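# Hang the lantern from the rail by its red wire

## Task

Suspend the lantern from the rail using its red wire, so that it hangs freely and does not touch the table.

## Robot and tools

Robot: two arms, left_arm and right_arm, each ending in a two-finger gripper. In the scene frame the origin sits at table-top height, midway between the nominal bases. +x points out over the table, +z points up, and left_arm is on the +y side. Camera image sides do not follow the arm names. The calibrated bases are: left_arm at (-0.034, +0.454, 0) m with quat_wxyz (+1.000, 0, 0, +0.007), and right_arm at (-0.066, -0.429, 0) m with quat_wxyz (+1.000, 0, 0, -0.012).

Frames: reported hand positions, orientations, targets and wrist-camera poses are in each arm's own base frame. Fixed cameras and the table use the scene frame. Every motion offset is taken along the axes of that arm's current Hand target. On the gripper, the fingers point along +z and open and close along y. end_effector_position is the spot between the pads when they are shut; fingertips extend about 19 mm past it when closed and about 6 mm when fully open. A block sticks out roughly 10 cm toward the gripper's +x and turns with it.

Row layout, shared by execute_actions and move: one flat list of 18 numbers covering both arms. The first nine are left_arm: dx, dy, dz, rx, ry, rz, then gripper position, force_limit, speed. The next nine are the same for right_arm. All numbers lie in [-1, 1]. The six pose numbers are an offset from that arm's Hand target, not a pose: 1.0 equals 0.6 m or 180 degrees, and rx, ry, rz form a single rotation vector. Sending 0 for all six asks the arm to return to its Hand target. The three gripper numbers are absolute settings, not offsets:
- position: +1 is fully open (85 mm), about -0.8 is where the pads touch, and -1 keeps closing until something blocks it.
- force_limit and speed: -1 to +1, both +1 at the start. speed -1 is about 20 mm/s and +1 about 150 mm/s. A slower, softer close grips more gently.
To leave a gripper unchanged, repeat its last three numbers, because 0 is a real command.

execute_actions(actions, cameras): actions is a list of actions. Each action is a list of up to 15 rows, one row per 1/30 s step. A short action repeats its final row to fill out 15 steps. Every row in an action is measured from the Hand target at the start of that action, so rows do not add up within it. The next action, though, starts from the new Hand target. An empty actions list returns images and full status. cameras takes names, ["all"] or [].

move(target, speed, blend, stop_force, zero, blocking, cameras): drives each gripper in a straight line.
- target: one 18-number row, or a list of up to 15 rows. Every row is an offset from the Hand targets as they stood when the move began.
- speed: m/s, 0.002 to 1, default 0.25. It may be one value or one per target.
- blend: metres, for rounding corners in a list. The default 0 stops at each target.
- stop_force: 12 to 80 N, one value for both arms. It ends an arm's path once it feels that much push; use it only with slow moves. Omit it when backing away from a contact.
- zero: only with stop_force. The default true re-zeroes the force reading first.
- blocking=false: returns after about 0.5 s while the move keeps running. It cannot be combined with stop_force.
A move does not avoid obstacles and lasts at most 10 s. Give every target in a list the same gripper numbers. The result adds a move: line showing how the move ended (done, off_target, moving, held, fault) and any limits, such as paced or held.

wait(seconds 0 to 10): lets time pass while the last commands stay in force. stop(): brakes a running move, though the fingers keep moving. zoom_image(camera, region=[x0, y0, x1, y1]): enlarges part of the newest image from cam_high, cam_low, cam_pegs, cam_rail, cam_left_wrist or cam_right_wrist. The region is in pixels from the top-left and can be at most 504 wide and 504 tall; the images are 896x504. finished_scene(scene): ends the current scene for good, so the lantern must already hang by itself.

Reading results:
- Hand target: the last commanded pose after clipping. The gripper may rest short of it; resend the gap as an offset.
- object_status: 0 moving, 1 blocked while opening, 2 blocked while closing (a real grip), 3 reached the requested position or pads met.
- position_measured: counts, where 3 is open, 78 is about 60 mm, 130 about 40 mm, 180 about 20 mm, and 230 means the pads touch.
- Other lines: Flange force (N, gripper axes, noisy, includes held weight), Joint velocities, Tool commands, MOTOR HOT. Camera calibration lines appear when they change.

Motion rules: each step the controller limits a command to within 70 mm and 16 degrees of the measured pose. Contact of 150 N on an arm, or joint torque above its limit (140 N m for waist, shoulder and elbow; 35.2 for the wrist joints), freezes that arm for 10 s. Holding loads or straining toward unreachable poses heats the motors and can lock an arm for 30 to 60 s.

What to avoid:
- Dropping the lantern, or letting anything leave the table and stay off it.
- Releasing parts while they move.
- Slamming into fixed objects, or pushing targets past a firm contact.
- Squeezing hard on a part still resting on something.
- Letting the two arms touch each other.
Loose objects may occasionally get a small nudge from outside.

Each tool is called after "Emit:" as a command line: name --argument value for each argument, lists and objects as JSON in quotes; but a table of rows of numbers goes row by row, as --pt "numbers of a row", without its own name.

## Session

Emit:
execute_actions --actions '[]'

Scene clock: 0.00 s.
left_arm: end_effector_position=(+0.3079, +0.1606, +0.2329) position_measured=3 object_status=3 end_effector_quat_wxyz=(-0.538, +0.678, +0.288, +0.409) | right_arm: end_effector_position=(+0.6134, -0.2616, +0.3482) position_measured=3 object_status=3 end_effector_quat_wxyz=(+0.556, +0.532, -0.429, +0.473)
Joint positions: left_arm=[-0.46 -0.071 -0.624 -1.386 -1.704 -1.516] | right_arm=[0.08 0.538 -0.241 1.579 -1.656 0.982]
Joint velocities: within noise
Flange force (N): no reading
Hand target: left_arm +0.3079, +0.1606, +0.2329; -0.538, +0.678, +0.288, +0.409 | right_arm +0.6134, -0.2616, +0.3482; +0.556, +0.532, -0.429, +0.473
Tool commands: left_gripper/position=+1.0 left_gripper/force_limit=+1.0 left_gripper/speed=+1.0 right_gripper/position=+1.0 right_gripper/force_limit=+1.0 right_gripper/speed=+1.0
camera_calibration:
cam_left_wrist: T_world_to_cam=[[0.834994, -0.269453, -0.47977, -0.0961855], [-0.543428, -0.266854, -0.795911, 0.417868], [0.0864322, 0.925302, -0.369251, 0.0428], [0, 0, 0, 1]] pos_world=[0.303696, 0.0459896, 0.302243]
cam_right_wrist: T_world_to_cam=[[-0.979563, -0.00801871, 0.200979, 0.532048], [-0.194786, 0.286952, -0.937932, 0.534495], [-0.0501501, -0.957911, -0.282649, 0.00550134], [0, 0, 0, 1]] pos_world=[0.625563, -0.143838, 0.395945]

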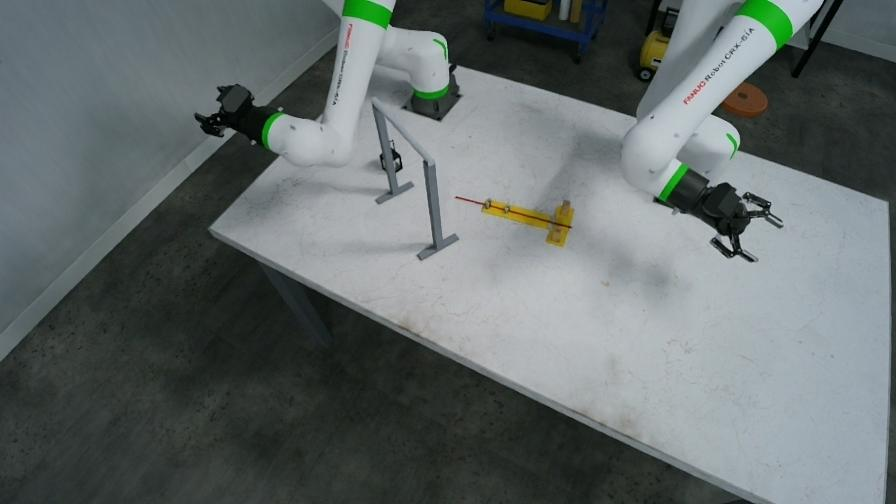

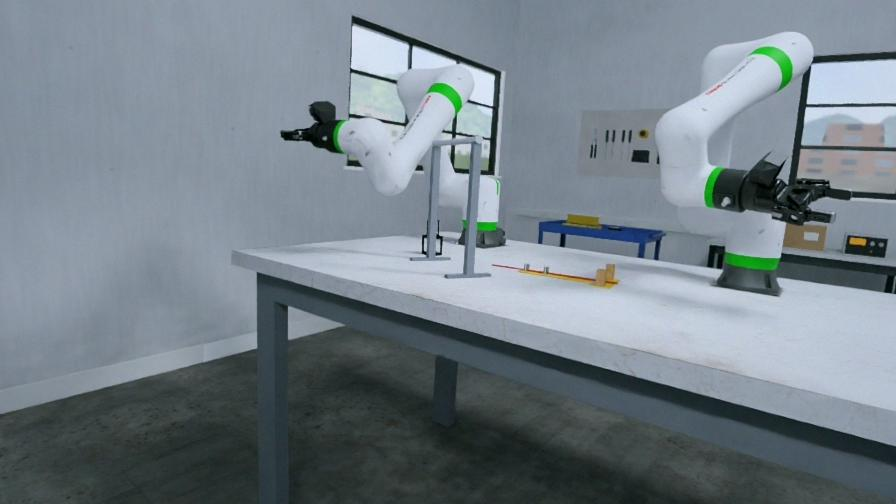

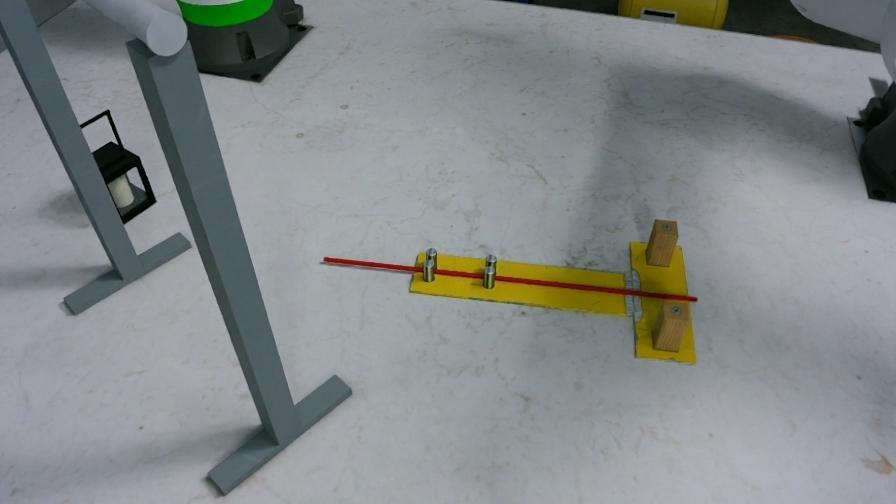

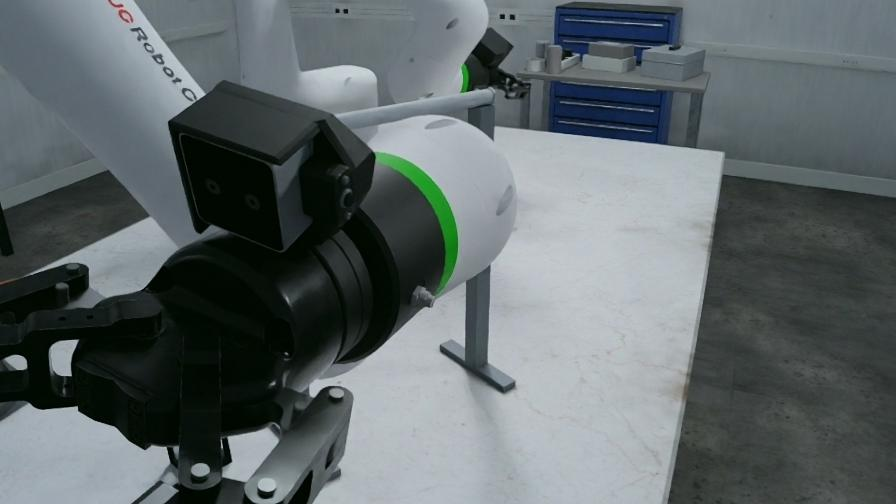

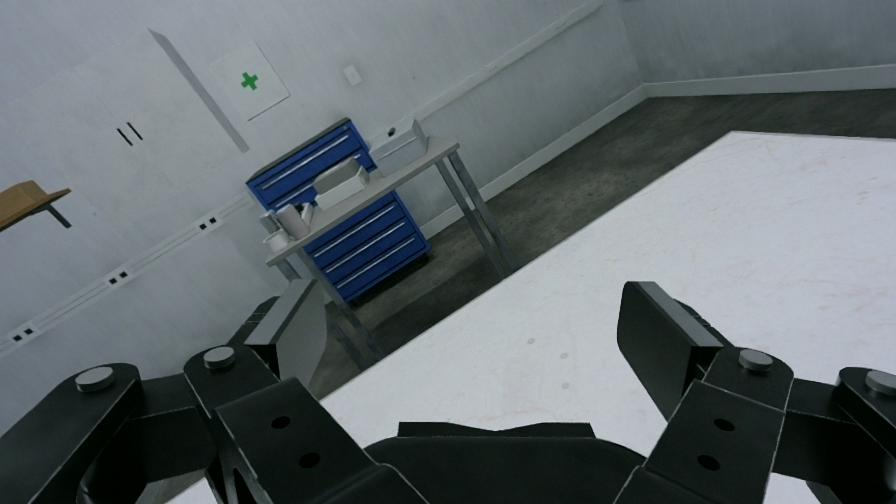

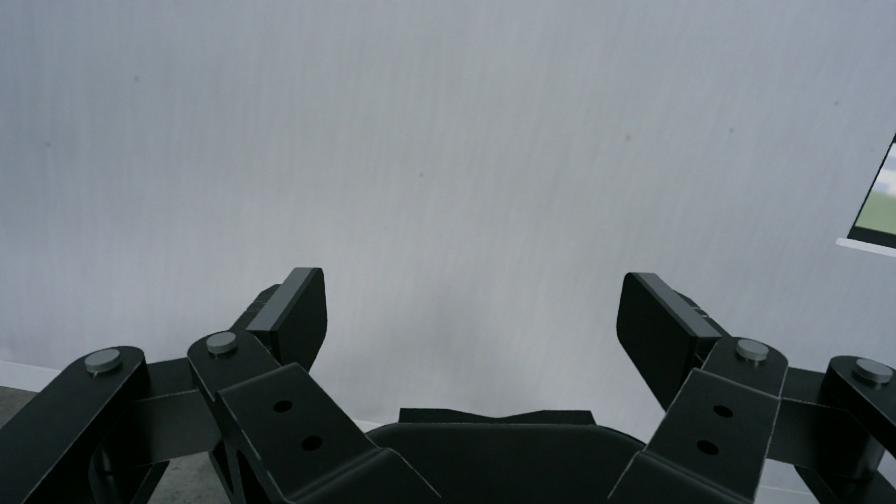

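Emit:
zoom_image --camera "cam_pegs" --region '[310, 200, 510, 312]'

Emit:
zoom_image --camera "cam_pegs" --region '[560, 200, 760, 380]'

Emit:
zoom_image --camera "cam_pegs" --region '[0, 80, 360, 504]'

Emit:
zoom_image --camera "cam_high" --region '[340, 60, 600, 280]'

Emit:
zoom_image --camera "cam_low" --region '[400, 120, 640, 300]'

Scaled by 2.520.

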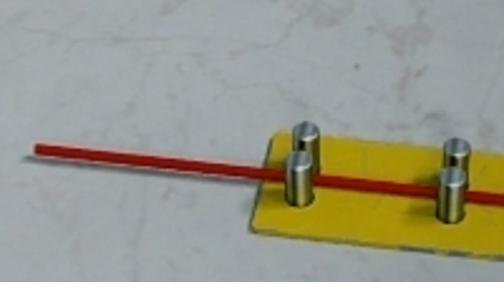

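Scaled by 2.520.

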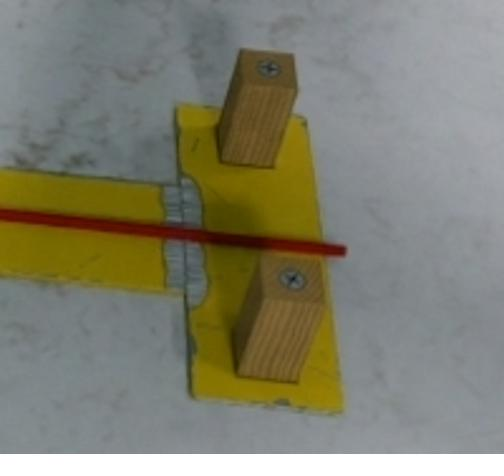

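Scaled by 1.189.

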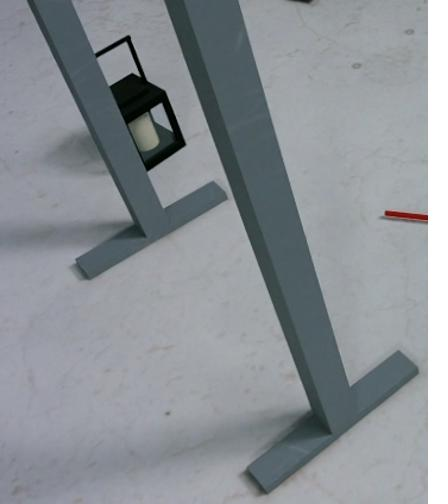

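Scaled by 1.938.

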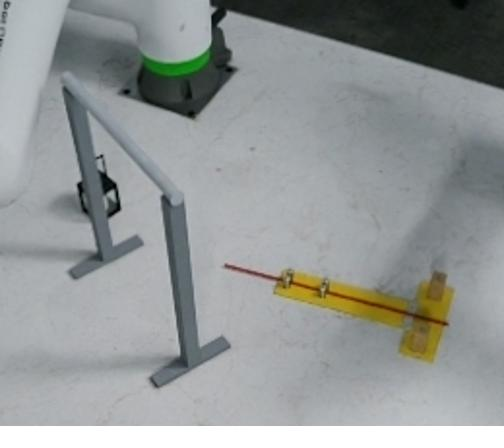

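Scaled by 2.100.

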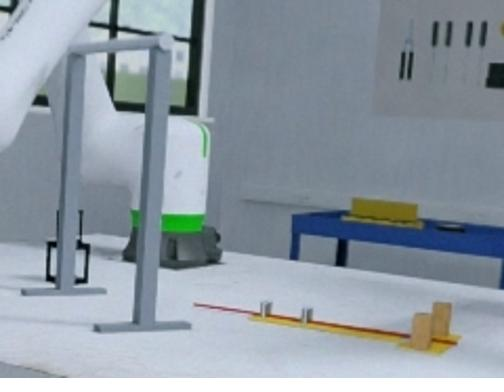

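Emit:
move --pt "-0.0583 0.2988 -0.7048 -0.0411 -0.4835 -0.2226 0.2 0 0 0.3176 0.111 0.0207 0 0 0 -0.6 0 0" --pt "-0.0583 0.2988 -0.7048 -0.0411 -0.4835 -0.2226 0.2 0 0 0.068 0.5387 -0.717 0.078 -0.5151 0.018 -0.6 0 0" --speed '[0.3,0.4]' --blend '[0.05,0]' --cameras '["cam_pegs","cam_right_wrist","cam_left_wrist","cam_rail"]'

Scene clock: 86.73 s.
left_arm: end_effector_position=(+0.3357, -0.2917, +0.1502) position_measured=104 object_status=3 end_effector_quat_wxyz=(+0.000, +0.671, +0.742, +0.000) | right_arm: end_effector_position=(+0.2924, +0.1661, +0.4201) position_measured=205 object_status=3 end_effector_quat_wxyz=(+0.000, +0.755, -0.656, +0.000)
Joint positions: left_arm=[-0.419 0.039 -0.273 -0.001 -1.259 -1.051] | right_arm=[0.913 -0.229 0.123 0 -1.923 0.797]
Flange force (N): left_arm=[0.8 1.5 0.4] | right_arm=[7.6 -7.0 -3.2]
Hand target: left_arm +0.3357, -0.2917, +0.1502; +0.000, +0.671, +0.742, +0.000 | right_arm +0.2924, +0.1661, +0.4201; +0.000, +0.755, -0.656, +0.000
Off the commanded pose: left_arm 0.000 m, 0 deg | right_arm 0.000 m, 0 deg.
move: done
camera_calibration:
cam_left_wrist: T_world_to_cam=[[0.993212, 0.115379, 0.0147784, -0.296085], [0.104489, -0.940775, 0.322529, -0.335764], [0.0511164, -0.318795, -0.946444, 0.163965], [0, 0, 0, 1]] pos_world=[0.320777, -0.229444, 0.267853]
cam_right_wrist: T_world_to_cam=[[-0.988113, -0.15366, 0.0045909, 0.315779], [-0.14218, 0.924832, 0.352803, -0.246846], [-0.0584577, 0.347957, -0.935686, 0.479311], [0, 0, 0, 1]] pos_world=[0.304948, 0.110034, 0.534123]
Images, in order (width x height): cam_pegs 896x504, cam_rail 896x504, cam_left_wrist 896x504, cam_right_wrist 896x504.

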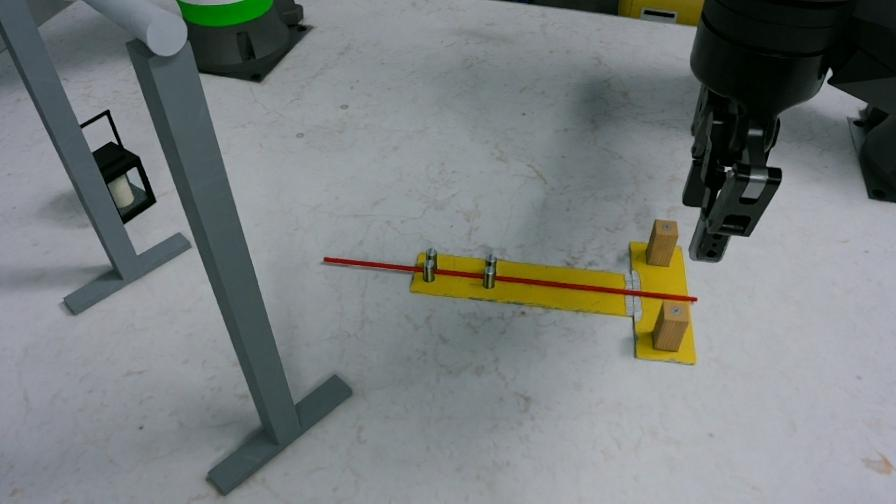

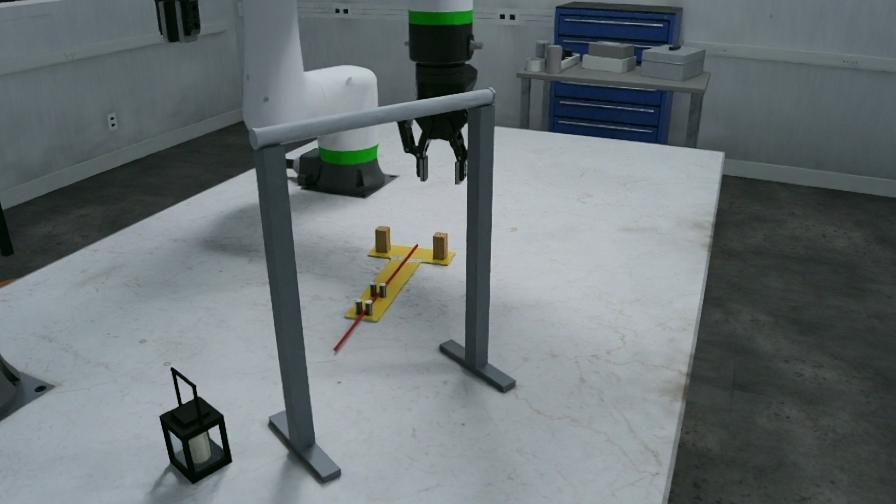

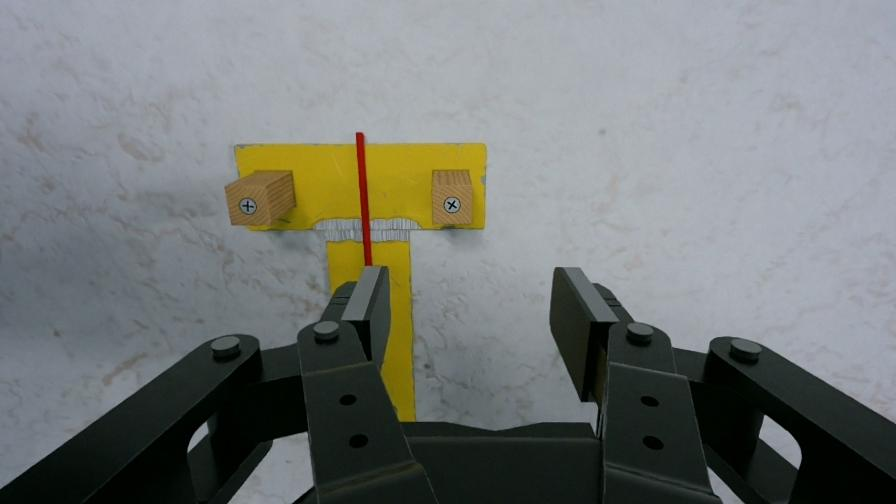

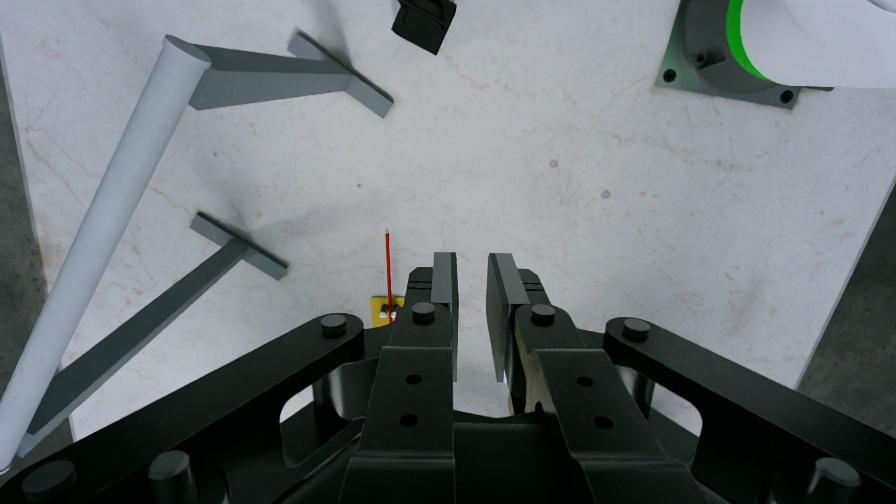

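Emit:
move --pt "0.0067 -0.0047 0.2003 0 0 0 0.2 0 0 -0.257 -0.1312 0.4335 0 0 0 -0.6 0 0" --speed 0.3 --cameras '["cam_pegs","cam_right_wrist","cam_left_wrist"]'

Scene clock: 97.73 s.
left_arm: end_effector_position=(+0.3325, -0.2879, +0.0300) position_measured=104 object_status=3 end_effector_quat_wxyz=(+0.000, +0.671, +0.742, +0.000) | right_arm: end_effector_position=(+0.3488, +0.3297, +0.1599) position_measured=205 object_status=3 end_effector_quat_wxyz=(+0.000, +0.755, -0.656, +0.000)
Joint positions: left_arm=[-0.414 0.167 -0.444 -0.001 -0.959 -1.055] | right_arm=[1.031 0.12 -0.162 0 -1.289 0.679]
Flange force (N): left_arm=[0.8 1.4 0.4] | right_arm=[5.0 -4.2 -3.7]
Hand target: left_arm +0.3325, -0.2879, +0.0300; +0.000, +0.671, +0.742, +0.000 | right_arm +0.3489, +0.3297, +0.1599; +0.000, +0.755, -0.656, +0.000
Off the commanded pose: left_arm 0.000 m, 0 deg | right_arm 0.000 m, 0 deg.
move: done
camera_calibration:
cam_left_wrist: T_world_to_cam=[[0.993222, 0.115286, 0.0148126, -0.291598], [0.10439, -0.940786, 0.322528, -0.293057], [0.0511185, -0.318796, -0.946444, 0.0515769], [0, 0, 0, 1]] pos_world=[0.317577, -0.225644, 0.147653]
cam_right_wrist: T_world_to_cam=[[-0.988119, -0.153626, 0.00449851, 0.39786], [-0.142181, 0.924837, 0.35279, -0.298363], [-0.058358, 0.347959, -0.935692, 0.182275], [0, 0, 0, 1]] pos_world=[0.361348, 0.273634, 0.274023]
Images, in order (width x height): cam_pegs 896x504, cam_left_wrist 896x504, cam_right_wrist 896x504.

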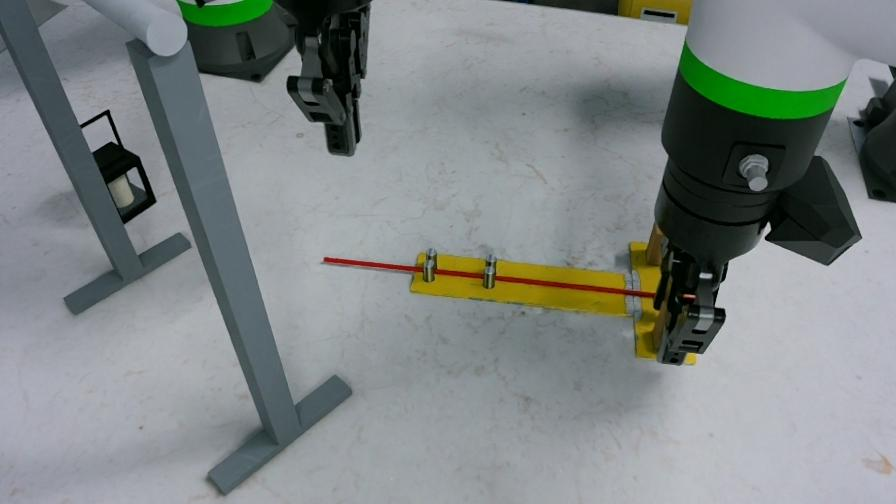

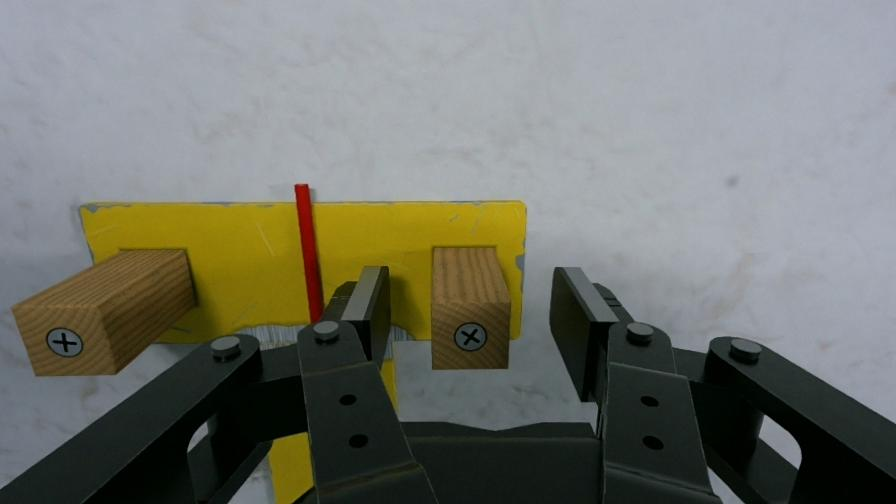

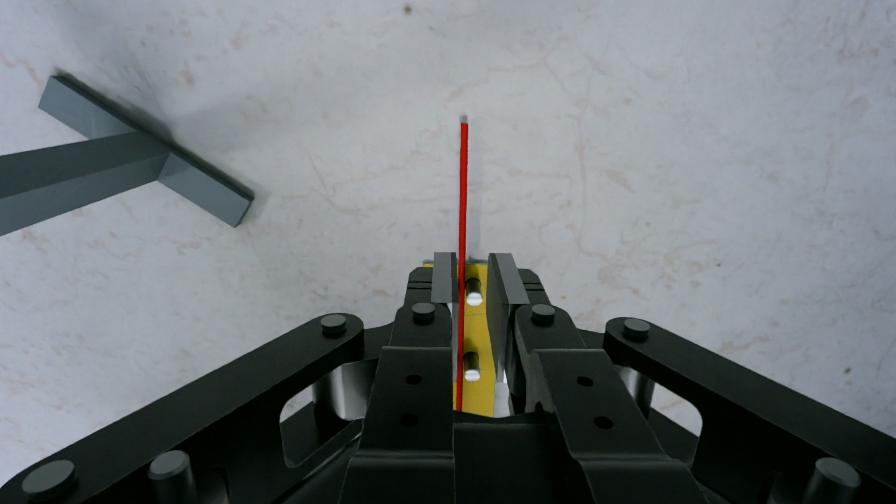

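Emit:
move --pt "0 0 0 0 0 0 -1 0 -1 0 0 0.19 0 0 0 -0.6 0 0" --pt "0 0 0 0 0 0 -1 0 -1 0 0 0.2302 0 0 0 -0.6 0 0" --speed '[0.25,0.06]' --blend '[0.005,0]' --cameras '["cam_pegs","cam_right_wrist"]'

Emit:
zoom_image --camera "cam_right_wrist" --region '[400, 60, 540, 300]'

Emit:
zoom_image --camera "cam_pegs" --region '[310, 160, 510, 312]'

Scene clock: 109.77 s.
left_arm: end_effector_position=(+0.3325, -0.2879, +0.0300) position_measured=182 object_status=2 end_effector_quat_wxyz=(+0.000, +0.671, +0.742, +0.000) | right_arm: end_effector_position=(+0.3488, +0.3296, +0.0218) position_measured=205 object_status=3 end_effector_quat_wxyz=(+0.000, +0.755, -0.656, +0.000)
Joint positions: left_arm=[-0.414 0.167 -0.444 -0.001 -0.959 -1.055] | right_arm=[1.031 0.27 -0.339 0 -0.963 0.679]
Flange force (N): left_arm=[4.5 0.6 -16.6] | right_arm=[3.4 11.0 -29.2]
Hand target: left_arm +0.3325, -0.2879, +0.0300; +0.000, +0.671, +0.742, +0.000 | right_arm +0.3488, +0.3296, +0.0218; +0.000, +0.755, -0.656, +0.000
Off the commanded pose: left_arm 0.000 m, 0 deg | right_arm 0.000 m, 0 deg.
move: done; blend cut to 0 m at target 1
camera_calibration:
cam_right_wrist: T_world_to_cam=[[-0.98812, -0.15362, 0.00448415, 0.398466], [-0.142176, 0.924805, 0.352877, -0.249555], [-0.058356, 0.348047, -0.935659, 0.0530619], [0, 0, 0, 1]] pos_world=[0.361348, 0.273534, 0.135923]
Images, in order (width x height): cam_pegs 896x504, cam_right_wrist 896x504.

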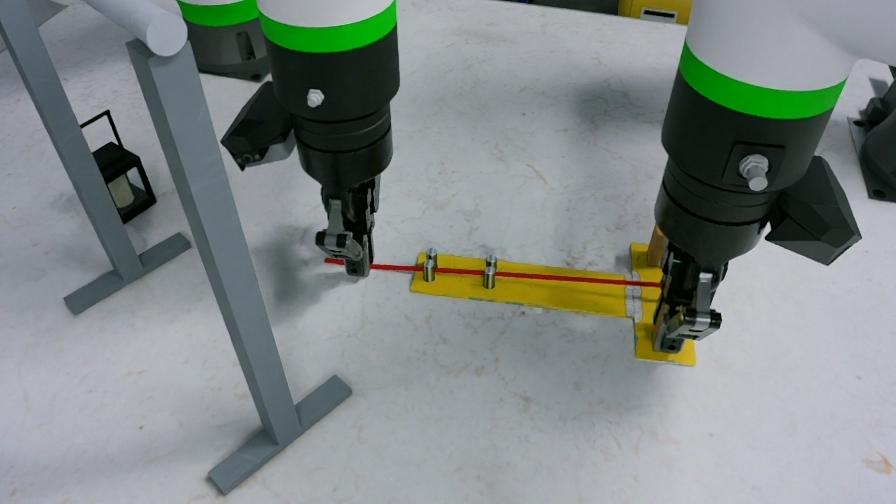

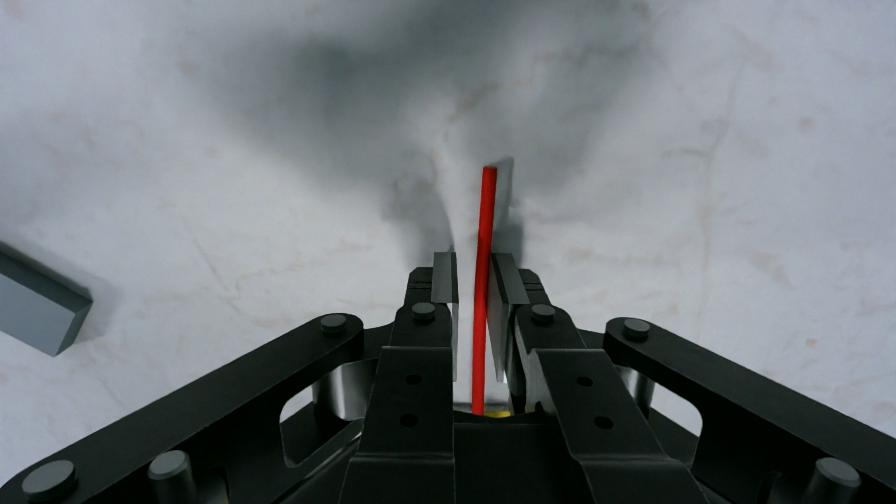

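Scaled by 2.100.

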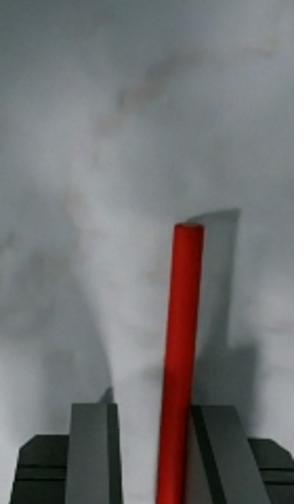

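Scaled by 2.520.

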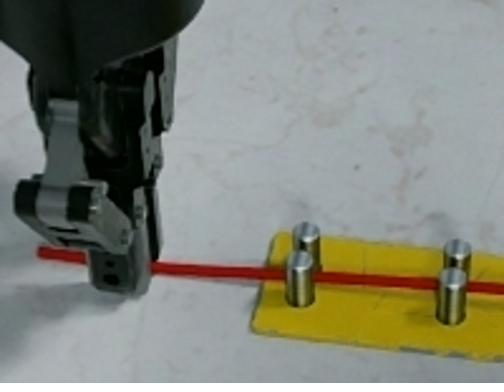

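Emit:
move --pt "0 0 0 0 0 0 -1 0 -1 -0.0026 0.0378 -0.0017 0 0 0.1333 -0.6 0 0" --pt "0 0 0 0 0 0 -1 0 -1 -0.0179 0.0724 -0.0017 0 0 0.2667 -0.6 0 0" --pt "0 0 0 0 0 0 -1 0 -1 -0.0441 0.0997 -0.0017 0 0 0.3778 -0.6 0 0" --pt "0 0 0 0 0 0 -1 0 -1 -0.078 0.1163 -0.0017 0 0 0.4889 -0.6 0 0" --pt "0 0 0 0 0 0 -1 0 -1 -0.1157 0.1204 -0.0017 0 0 0.6 -0.6 0 0" --pt "0 0 0 0 0 0 -1 0 -1 -0.1524 0.1113 -0.0017 0 0 0.7111 -0.6 0 0" --pt "0 0 0 0 0 0 -1 0 -1 -0.1838 0.0902 -0.0017 0 0 0.8222 -0.6 0 0" --pt "0 0 0 0 0 0 -1 0 -1 -0.1963 0.0759 -0.0017 0 0 0.8778 -0.6 0 0" --speed 0.18 --blend 0.005 --cameras '["cam_pegs"]'

Emit:
zoom_image --camera "cam_pegs" --region '[310, 120, 610, 350]'

Scene clock: 129.10 s.
left_arm: end_effector_position=(+0.3325, -0.2879, +0.0300) position_measured=182 object_status=2 end_effector_quat_wxyz=(+0.000, +0.671, +0.742, +0.000) | right_arm: end_effector_position=(+0.2874, +0.4399, +0.0228) position_measured=205 object_status=3 end_effector_quat_wxyz=(+0.000, +0.500, +0.866, +0.000)
Joint positions: left_arm=[-0.414 0.167 -0.444 -0.001 -0.959 -1.055] | right_arm=[1.242 0.368 -0.203 -0.001 -1.001 -2.289]
Flange force (N): left_arm=[5.7 1.1 -14.9] | right_arm=[-7.2 1.0 -3.4]
Hand target: left_arm +0.3325, -0.2879, +0.0300; +0.000, +0.671, +0.742, +0.000 | right_arm +0.2873, +0.4400, +0.0228; +0.000, +0.500, +0.866, +0.000
Off the commanded pose: left_arm 0.000 m, 0 deg | right_arm 0.000 m, 0 deg.
move: done
Images, in order (width x height): cam_pegs 896x504.

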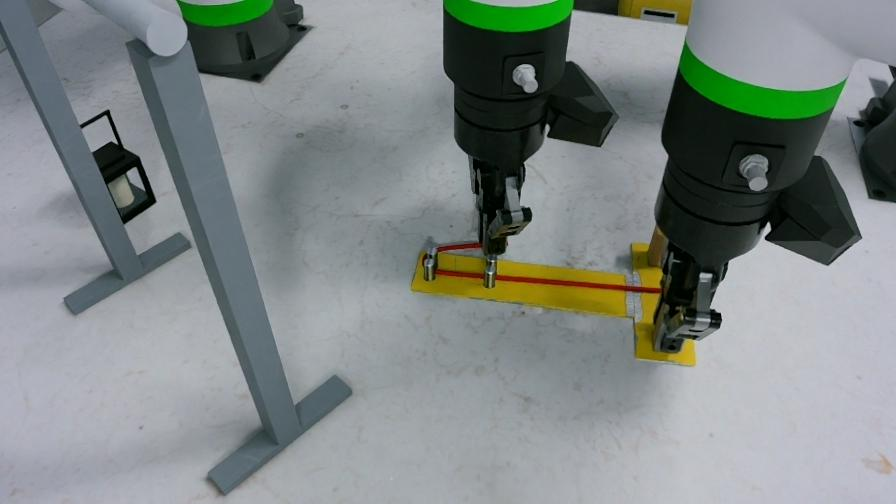

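Scaled by 1.680.

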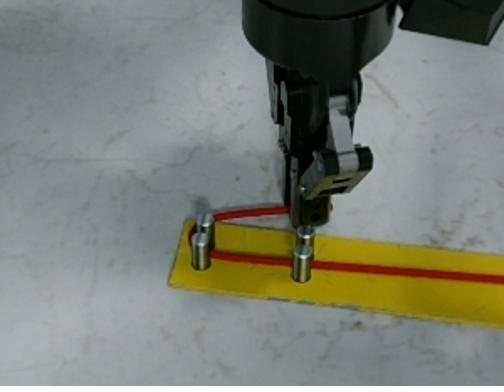

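Emit:
move --pt "0 0 0 0 0 0 -1 0 -1 0 0 -0.07 0 0 0 -0.6 0 0" --pt "0 0 0 0 0 0 -1 0 -1 -0.0682 0.0542 -0.0833 0 0 -0.8778 -0.6 0 0" --speed '[0.15,0.35]' --blend '[0.01,0]' --cameras '["cam_pegs","cam_right_wrist"]'

Emit:
zoom_image --camera "cam_pegs" --region '[310, 160, 610, 330]'

Emit:
zoom_image --camera "cam_right_wrist" --region '[370, 200, 570, 410]'

Scene clock: 148.40 s.
left_arm: end_effector_position=(+0.3325, -0.2879, +0.0300) position_measured=182 object_status=2 end_effector_quat_wxyz=(+0.000, +0.671, +0.742, +0.000) | right_arm: end_effector_position=(+0.3360, +0.4208, +0.0727) position_measured=205 object_status=3 end_effector_quat_wxyz=(+0.000, +0.755, -0.656, +0.000)
Joint positions: left_arm=[-0.414 0.167 -0.444 -0.001 -0.959 -1.055] | right_arm=[1.141 0.337 -0.113 -0.001 -1.122 0.57]
Flange force (N): left_arm=[6.1 0.5 -15.3] | right_arm=[2.5 -5.1 -3.1]
Hand target: left_arm +0.3325, -0.2879, +0.0300; +0.000, +0.671, +0.742, +0.000 | right_arm +0.3360, +0.4208, +0.0727; +0.000, +0.755, -0.656, +0.000
Off the commanded pose: left_arm 0.000 m, 0 deg | right_arm 0.000 m, 0 deg.
move: done
camera_calibration:
cam_right_wrist: T_world_to_cam=[[-0.988113, -0.15366, 0.0045909, 0.399592], [-0.14218, 0.924832, 0.352803, -0.353673], [-0.0584577, 0.347957, -0.935686, 0.0682717], [0, 0, 0, 1]] pos_world=[0.348548, 0.364734, 0.186823]
Images, in order (width x height): cam_pegs 896x504, cam_right_wrist 896x504.

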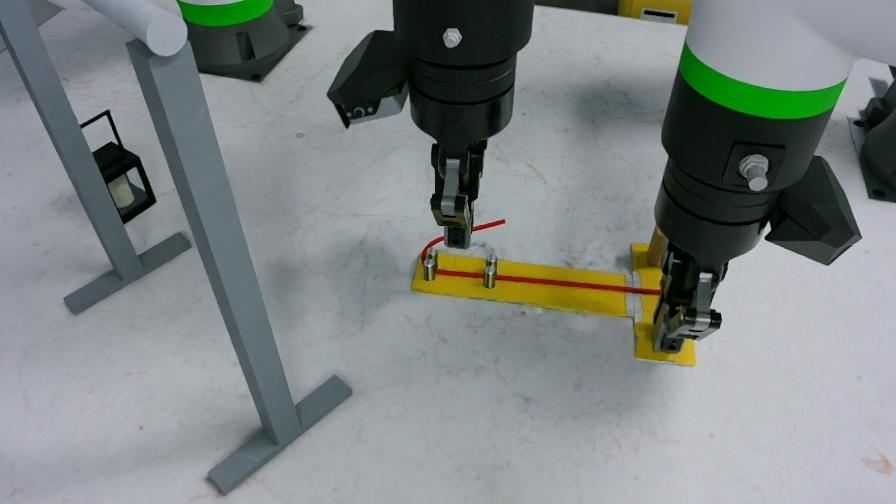

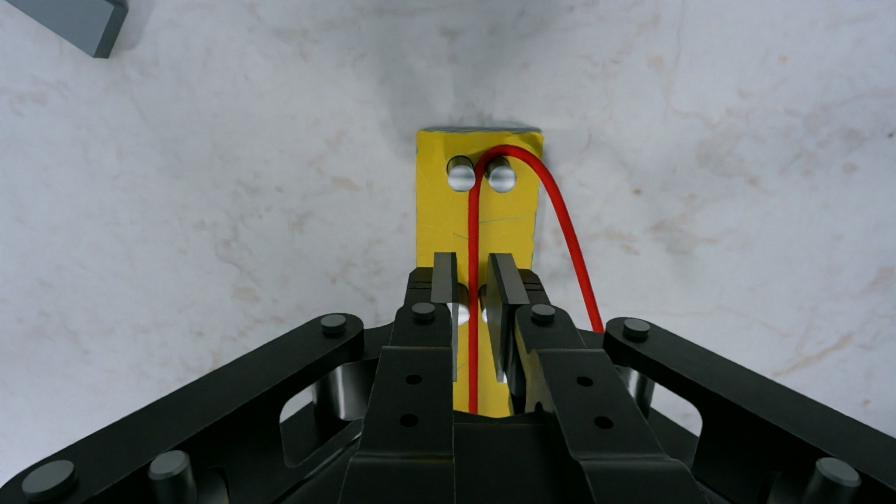

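Scaled by 1.680.

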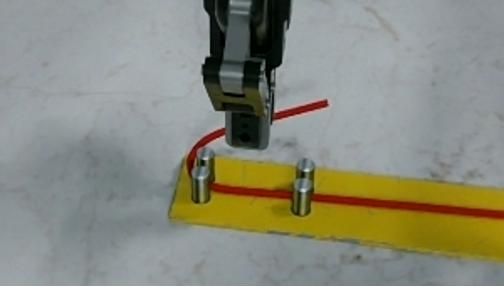

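Scaled by 2.400.

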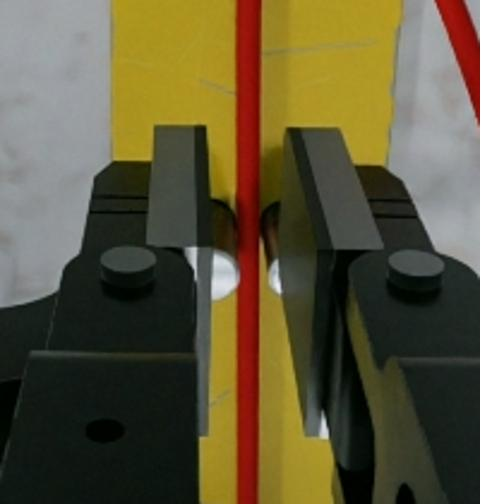

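Emit:
move --pt "0 0 0 0 0 0 -1 0 -1 -0.0142 0 0.0798 0 0 0 -0.6 0 0" --pt "0 0 0 0 0 0 -1 0 -1 -0.0142 0 0.0798 0 0 0 -1 0 0" --pt "0 0 0 0 0 0 -1 0 -1 0.0142 0 0.0798 0 0 0 -0.6 0 0" --pt "0 0 0 0 0 0 -1 0 -1 -0.0142 0 0.0798 0 0 0 -1 0 0" --pt "0 0 0 0 0 0 -1 0 -1 0.0142 0 0.0798 0 0 0 -0.6 0 0" --pt "0 0 0 0 0 0 -1 0 -1 -0.0142 0 0.0798 0 0 0 -1 0 0" --pt "0 0 0 0 0 0 -1 0 -1 0.0142 0 0.0798 0 0 0 -0.6 0 0" --speed '[0.12,0.1,0.1,0.1,0.1,0.1,0.1]' --cameras '["cam_pegs","cam_right_wrist"]'

Scene clock: 166.53 s.
left_arm: end_effector_position=(+0.3325, -0.2879, +0.0300) position_measured=182 object_status=2 end_effector_quat_wxyz=(+0.000, +0.671, +0.742, +0.000) | right_arm: end_effector_position=(+0.3371, +0.4122, +0.0248) position_measured=205 object_status=0 end_effector_quat_wxyz=(+0.000, +0.754, -0.656, +0.000)
Joint positions: left_arm=[-0.414 0.167 -0.444 -0.001 -0.959 -1.056] | right_arm=[1.132 0.381 -0.179 -0.001 -1.012 0.578]
Flange force (N): left_arm=[-1.9 3.5 -6.2] | right_arm=[3.0 -4.9 -3.4]
Hand target: left_arm +0.3325, -0.2879, +0.0300; +0.000, +0.671, +0.742, +0.000 | right_arm +0.3371, +0.4123, +0.0249; +0.000, +0.755, -0.656, +0.000
Off the commanded pose: left_arm 0.000 m, 0 deg | right_arm 0.000 m, 0 deg.
move: done
camera_calibration:
cam_right_wrist: T_world_to_cam=[[-0.988126, -0.153573, 0.0046401, 0.399545], [-0.14209, 0.924892, 0.352683, -0.3287], [-0.0584544, 0.347836, -0.935731, 0.0265568], [0, 0, 0, 1]] pos_world=[0.349648, 0.356134, 0.138923]
Images, in order (width x height): cam_pegs 896x504, cam_right_wrist 896x504.

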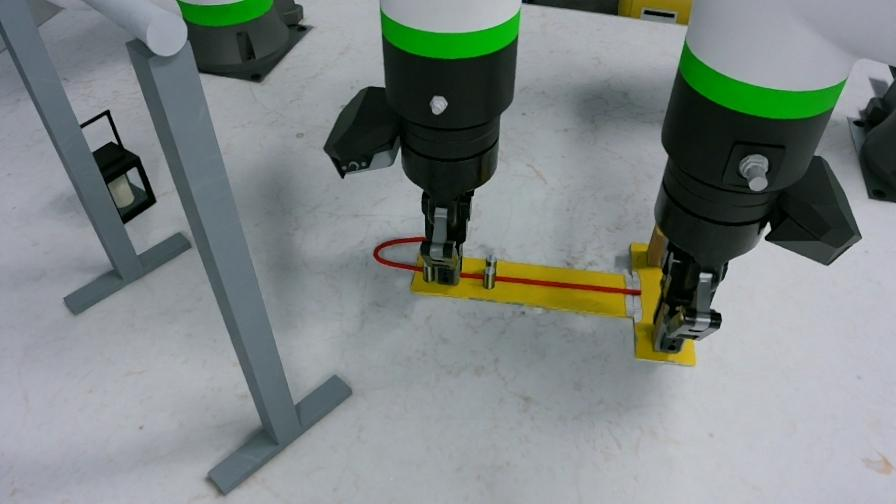

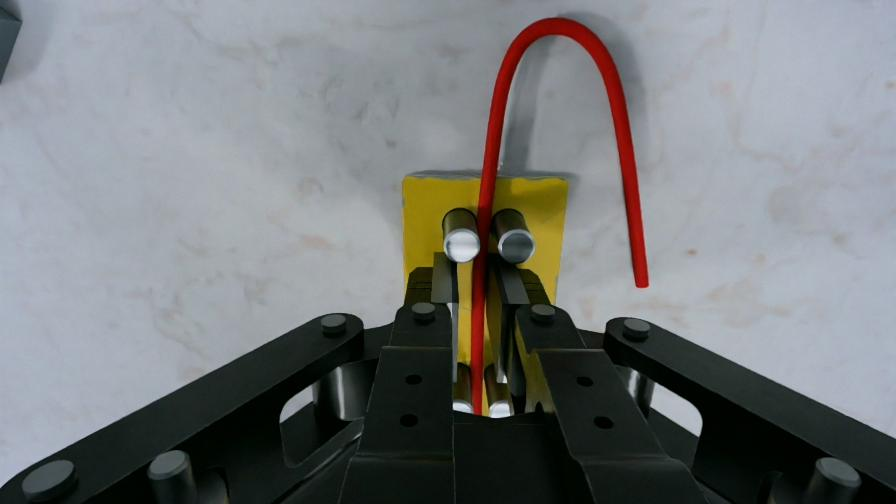

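Emit:
move --pt "0 0 0 0 0 0 -1 0 -1 -0.0284 0 0 0 0 0 -0.6 0 0" --pt "0 0 0 0 0 0 -1 0 -1 -0.0284 0 0 0 0 0 -1 0 0" --pt "0 0 0 0 0 0 -1 0 -1 0 0 0 0 0 0 -0.6 0 0" --pt "0 0 0 0 0 0 -1 0 -1 -0.0284 0 0 0 0 0 -1 0 0" --pt "0 0 0 0 0 0 -1 0 -1 0 0 0 0 0 0 -0.6 0 0" --pt "0 0 0 0 0 0 -1 0 -1 -0.0284 0 0 0 0 0 -1 0 0" --pt "0 0 0 0 0 0 -1 0 -1 0 0 0 0 0 0 -0.6 0 0" --speed 0.1 --cameras '["cam_pegs","cam_high"]'

Emit:
zoom_image --camera "cam_pegs" --region '[310, 180, 710, 370]'

Scene clock: 178.13 s.
left_arm: end_effector_position=(+0.3325, -0.2879, +0.0300) position_measured=182 object_status=2 end_effector_quat_wxyz=(+0.000, +0.671, +0.742, +0.000) | right_arm: end_effector_position=(+0.3371, +0.4122, +0.0248) position_measured=205 object_status=0 end_effector_quat_wxyz=(+0.000, +0.754, -0.656, +0.000)
Joint positions: left_arm=[-0.414 0.167 -0.444 -0.001 -0.959 -1.056] | right_arm=[1.132 0.381 -0.179 -0.001 -1.012 0.578]
Flange force (N): left_arm=[-1.8 3.1 -6.0] | right_arm=[2.4 -5.4 -3.2]
Hand target: left_arm +0.3325, -0.2879, +0.0300; +0.000, +0.671, +0.742, +0.000 | right_arm +0.3371, +0.4123, +0.0249; +0.000, +0.755, -0.656, +0.000
Off the commanded pose: left_arm 0.000 m, 0 deg | right_arm 0.000 m, 0 deg.
move: done
Images, in order (width x height): cam_high 896x504, cam_pegs 896x504.

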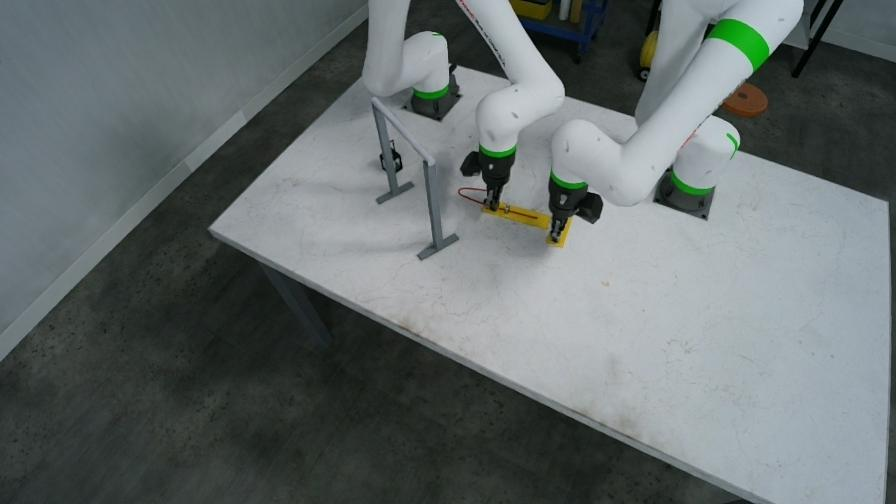

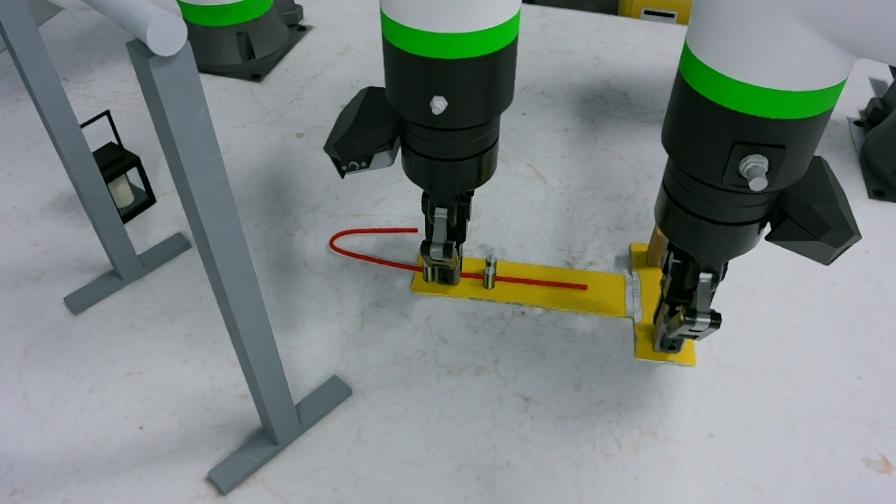

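Scaled by 1.260.

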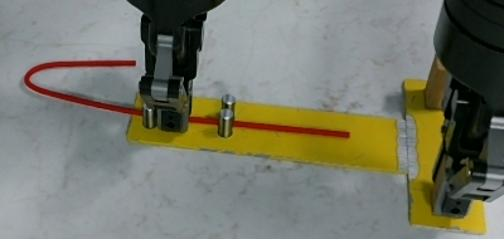

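Emit:
move --pt "0 0 0 0 0 0 -1 0 -1 -0.0175 0 0 0 0 0 -0.6 0 0" --pt "0 0 0 0 0 0 -1 0 -1 -0.0175 0 0 0 0 0 -1 0 0" --pt "0 0 0 0 0 0 -1 0 -1 0 0 0 0 0 0 -0.6 0 0" --pt "0 0 0 0 0 0 -1 0 -1 -0.0175 0 0 0 0 0 -1 0 0" --pt "0 0 0 0 0 0 -1 0 -1 0 0 0 0 0 0 -0.6 0 0" --speed 0.1

Emit:
move --pt "0 0 0 0 0 0 -1 0 -1 0 0 -0.075 0 0 0 -0.6 0 0" --pt "0 0 0 0 0 0 -1 0 -1 -0.1225 0 -0.075 0 0 0 -0.6 0 0" --pt "0 0 0 0 0 0 -1 0 -1 -0.1225 0 0.0005 0 0 0 -0.6 0 0" --speed '[0.15,0.2,0.08]' --blend '[0.01,0.01,0]' --cameras '["cam_pegs","cam_right_wrist"]'

Emit:
zoom_image --camera "cam_pegs" --region '[310, 180, 710, 370]'

Scene clock: 196.30 s.
left_arm: end_effector_position=(+0.3325, -0.2879, +0.0300) position_measured=182 object_status=2 end_effector_quat_wxyz=(+0.000, +0.671, +0.742, +0.000) | right_arm: end_effector_position=(+0.3372, +0.4122, +0.0248) position_measured=205 object_status=0 end_effector_quat_wxyz=(+0.000, +0.755, -0.656, +0.000)
Joint positions: left_arm=[-0.414 0.167 -0.444 -0.001 -0.959 -1.056] | right_arm=[1.132 0.381 -0.179 0 -1.012 0.578]
Flange force (N): left_arm=[-1.4 3.3 -5.9] | right_arm=[3.4 -5.0 -3.0]
Hand target: left_arm +0.3325, -0.2879, +0.0300; +0.000, +0.671, +0.742, +0.000 | right_arm +0.3371, +0.4123, +0.0249; +0.000, +0.755, -0.656, +0.000
Off the commanded pose: left_arm 0.000 m, 0 deg | right_arm 0.000 m, 0 deg.
move: done

Scene clock: 197.90 s.
left_arm: end_effector_position=(+0.3325, -0.2879, +0.0300) position_measured=182 object_status=2 end_effector_quat_wxyz=(+0.000, +0.671, +0.742, +0.000) | right_arm: end_effector_position=(+0.3269, +0.4851, +0.0241) position_measured=205 object_status=3 end_effector_quat_wxyz=(+0.000, +0.755, -0.656, +0.000)
Joint positions: left_arm=[-0.414 0.167 -0.444 -0.001 -0.959 -1.055] | right_arm=[1.202 0.495 -0.013 -0.001 -1.063 0.509]
Flange force (N): left_arm=[-1.3 3.4 -6.1] | right_arm=[1.8 -3.9 -3.6]
Hand target: left_arm +0.3325, -0.2879, +0.0300; +0.000, +0.671, +0.742, +0.000 | right_arm +0.3269, +0.4851, +0.0245; +0.000, +0.755, -0.656, +0.000
Off the commanded pose: left_arm 0.000 m, 0 deg | right_arm 0.000 m, 0 deg.
move: done
camera_calibration:
cam_right_wrist: T_world_to_cam=[[-0.988121, -0.153604, 0.00471832, 0.400665], [-0.142082, 0.924842, 0.352816, -0.397292], [-0.0585575, 0.347955, -0.935681, -0.000167328], [0, 0, 0, 1]] pos_world=[0.339448, 0.429034, 0.138124]
Images, in order (width x height): cam_pegs 896x504, cam_right_wrist 896x504.

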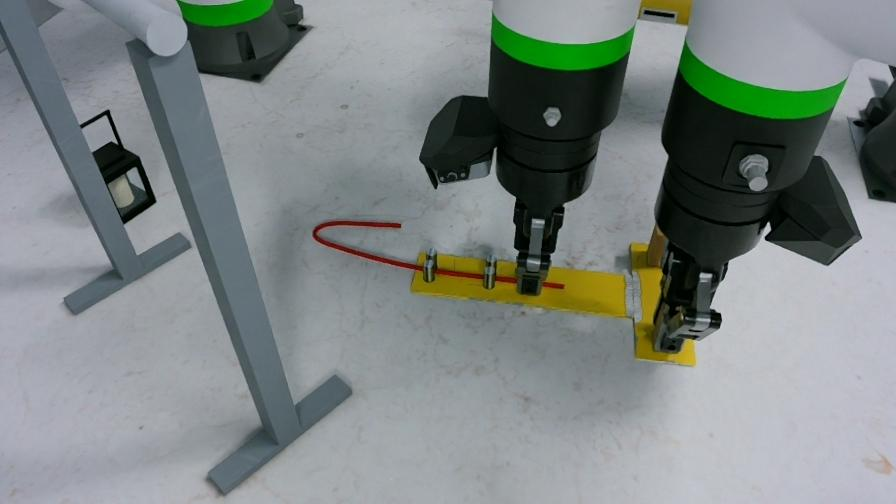

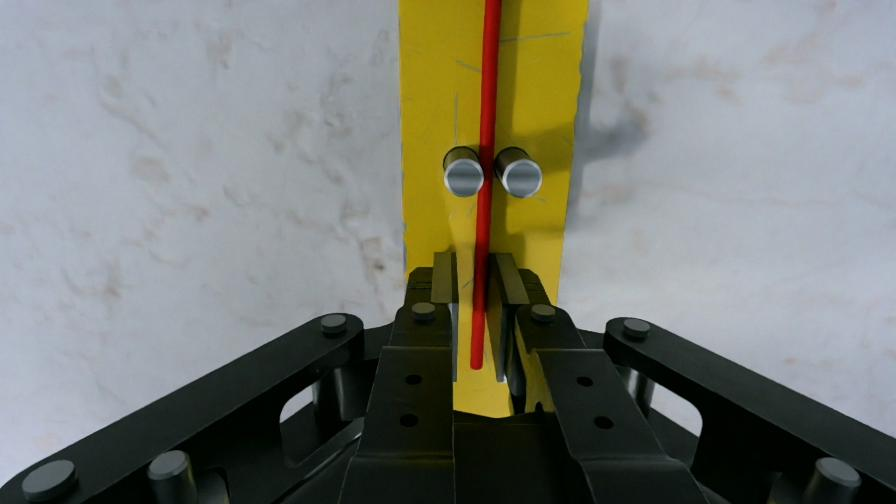

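Scaled by 1.260.

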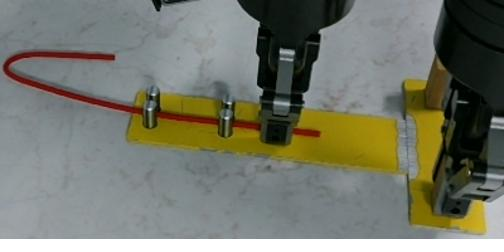

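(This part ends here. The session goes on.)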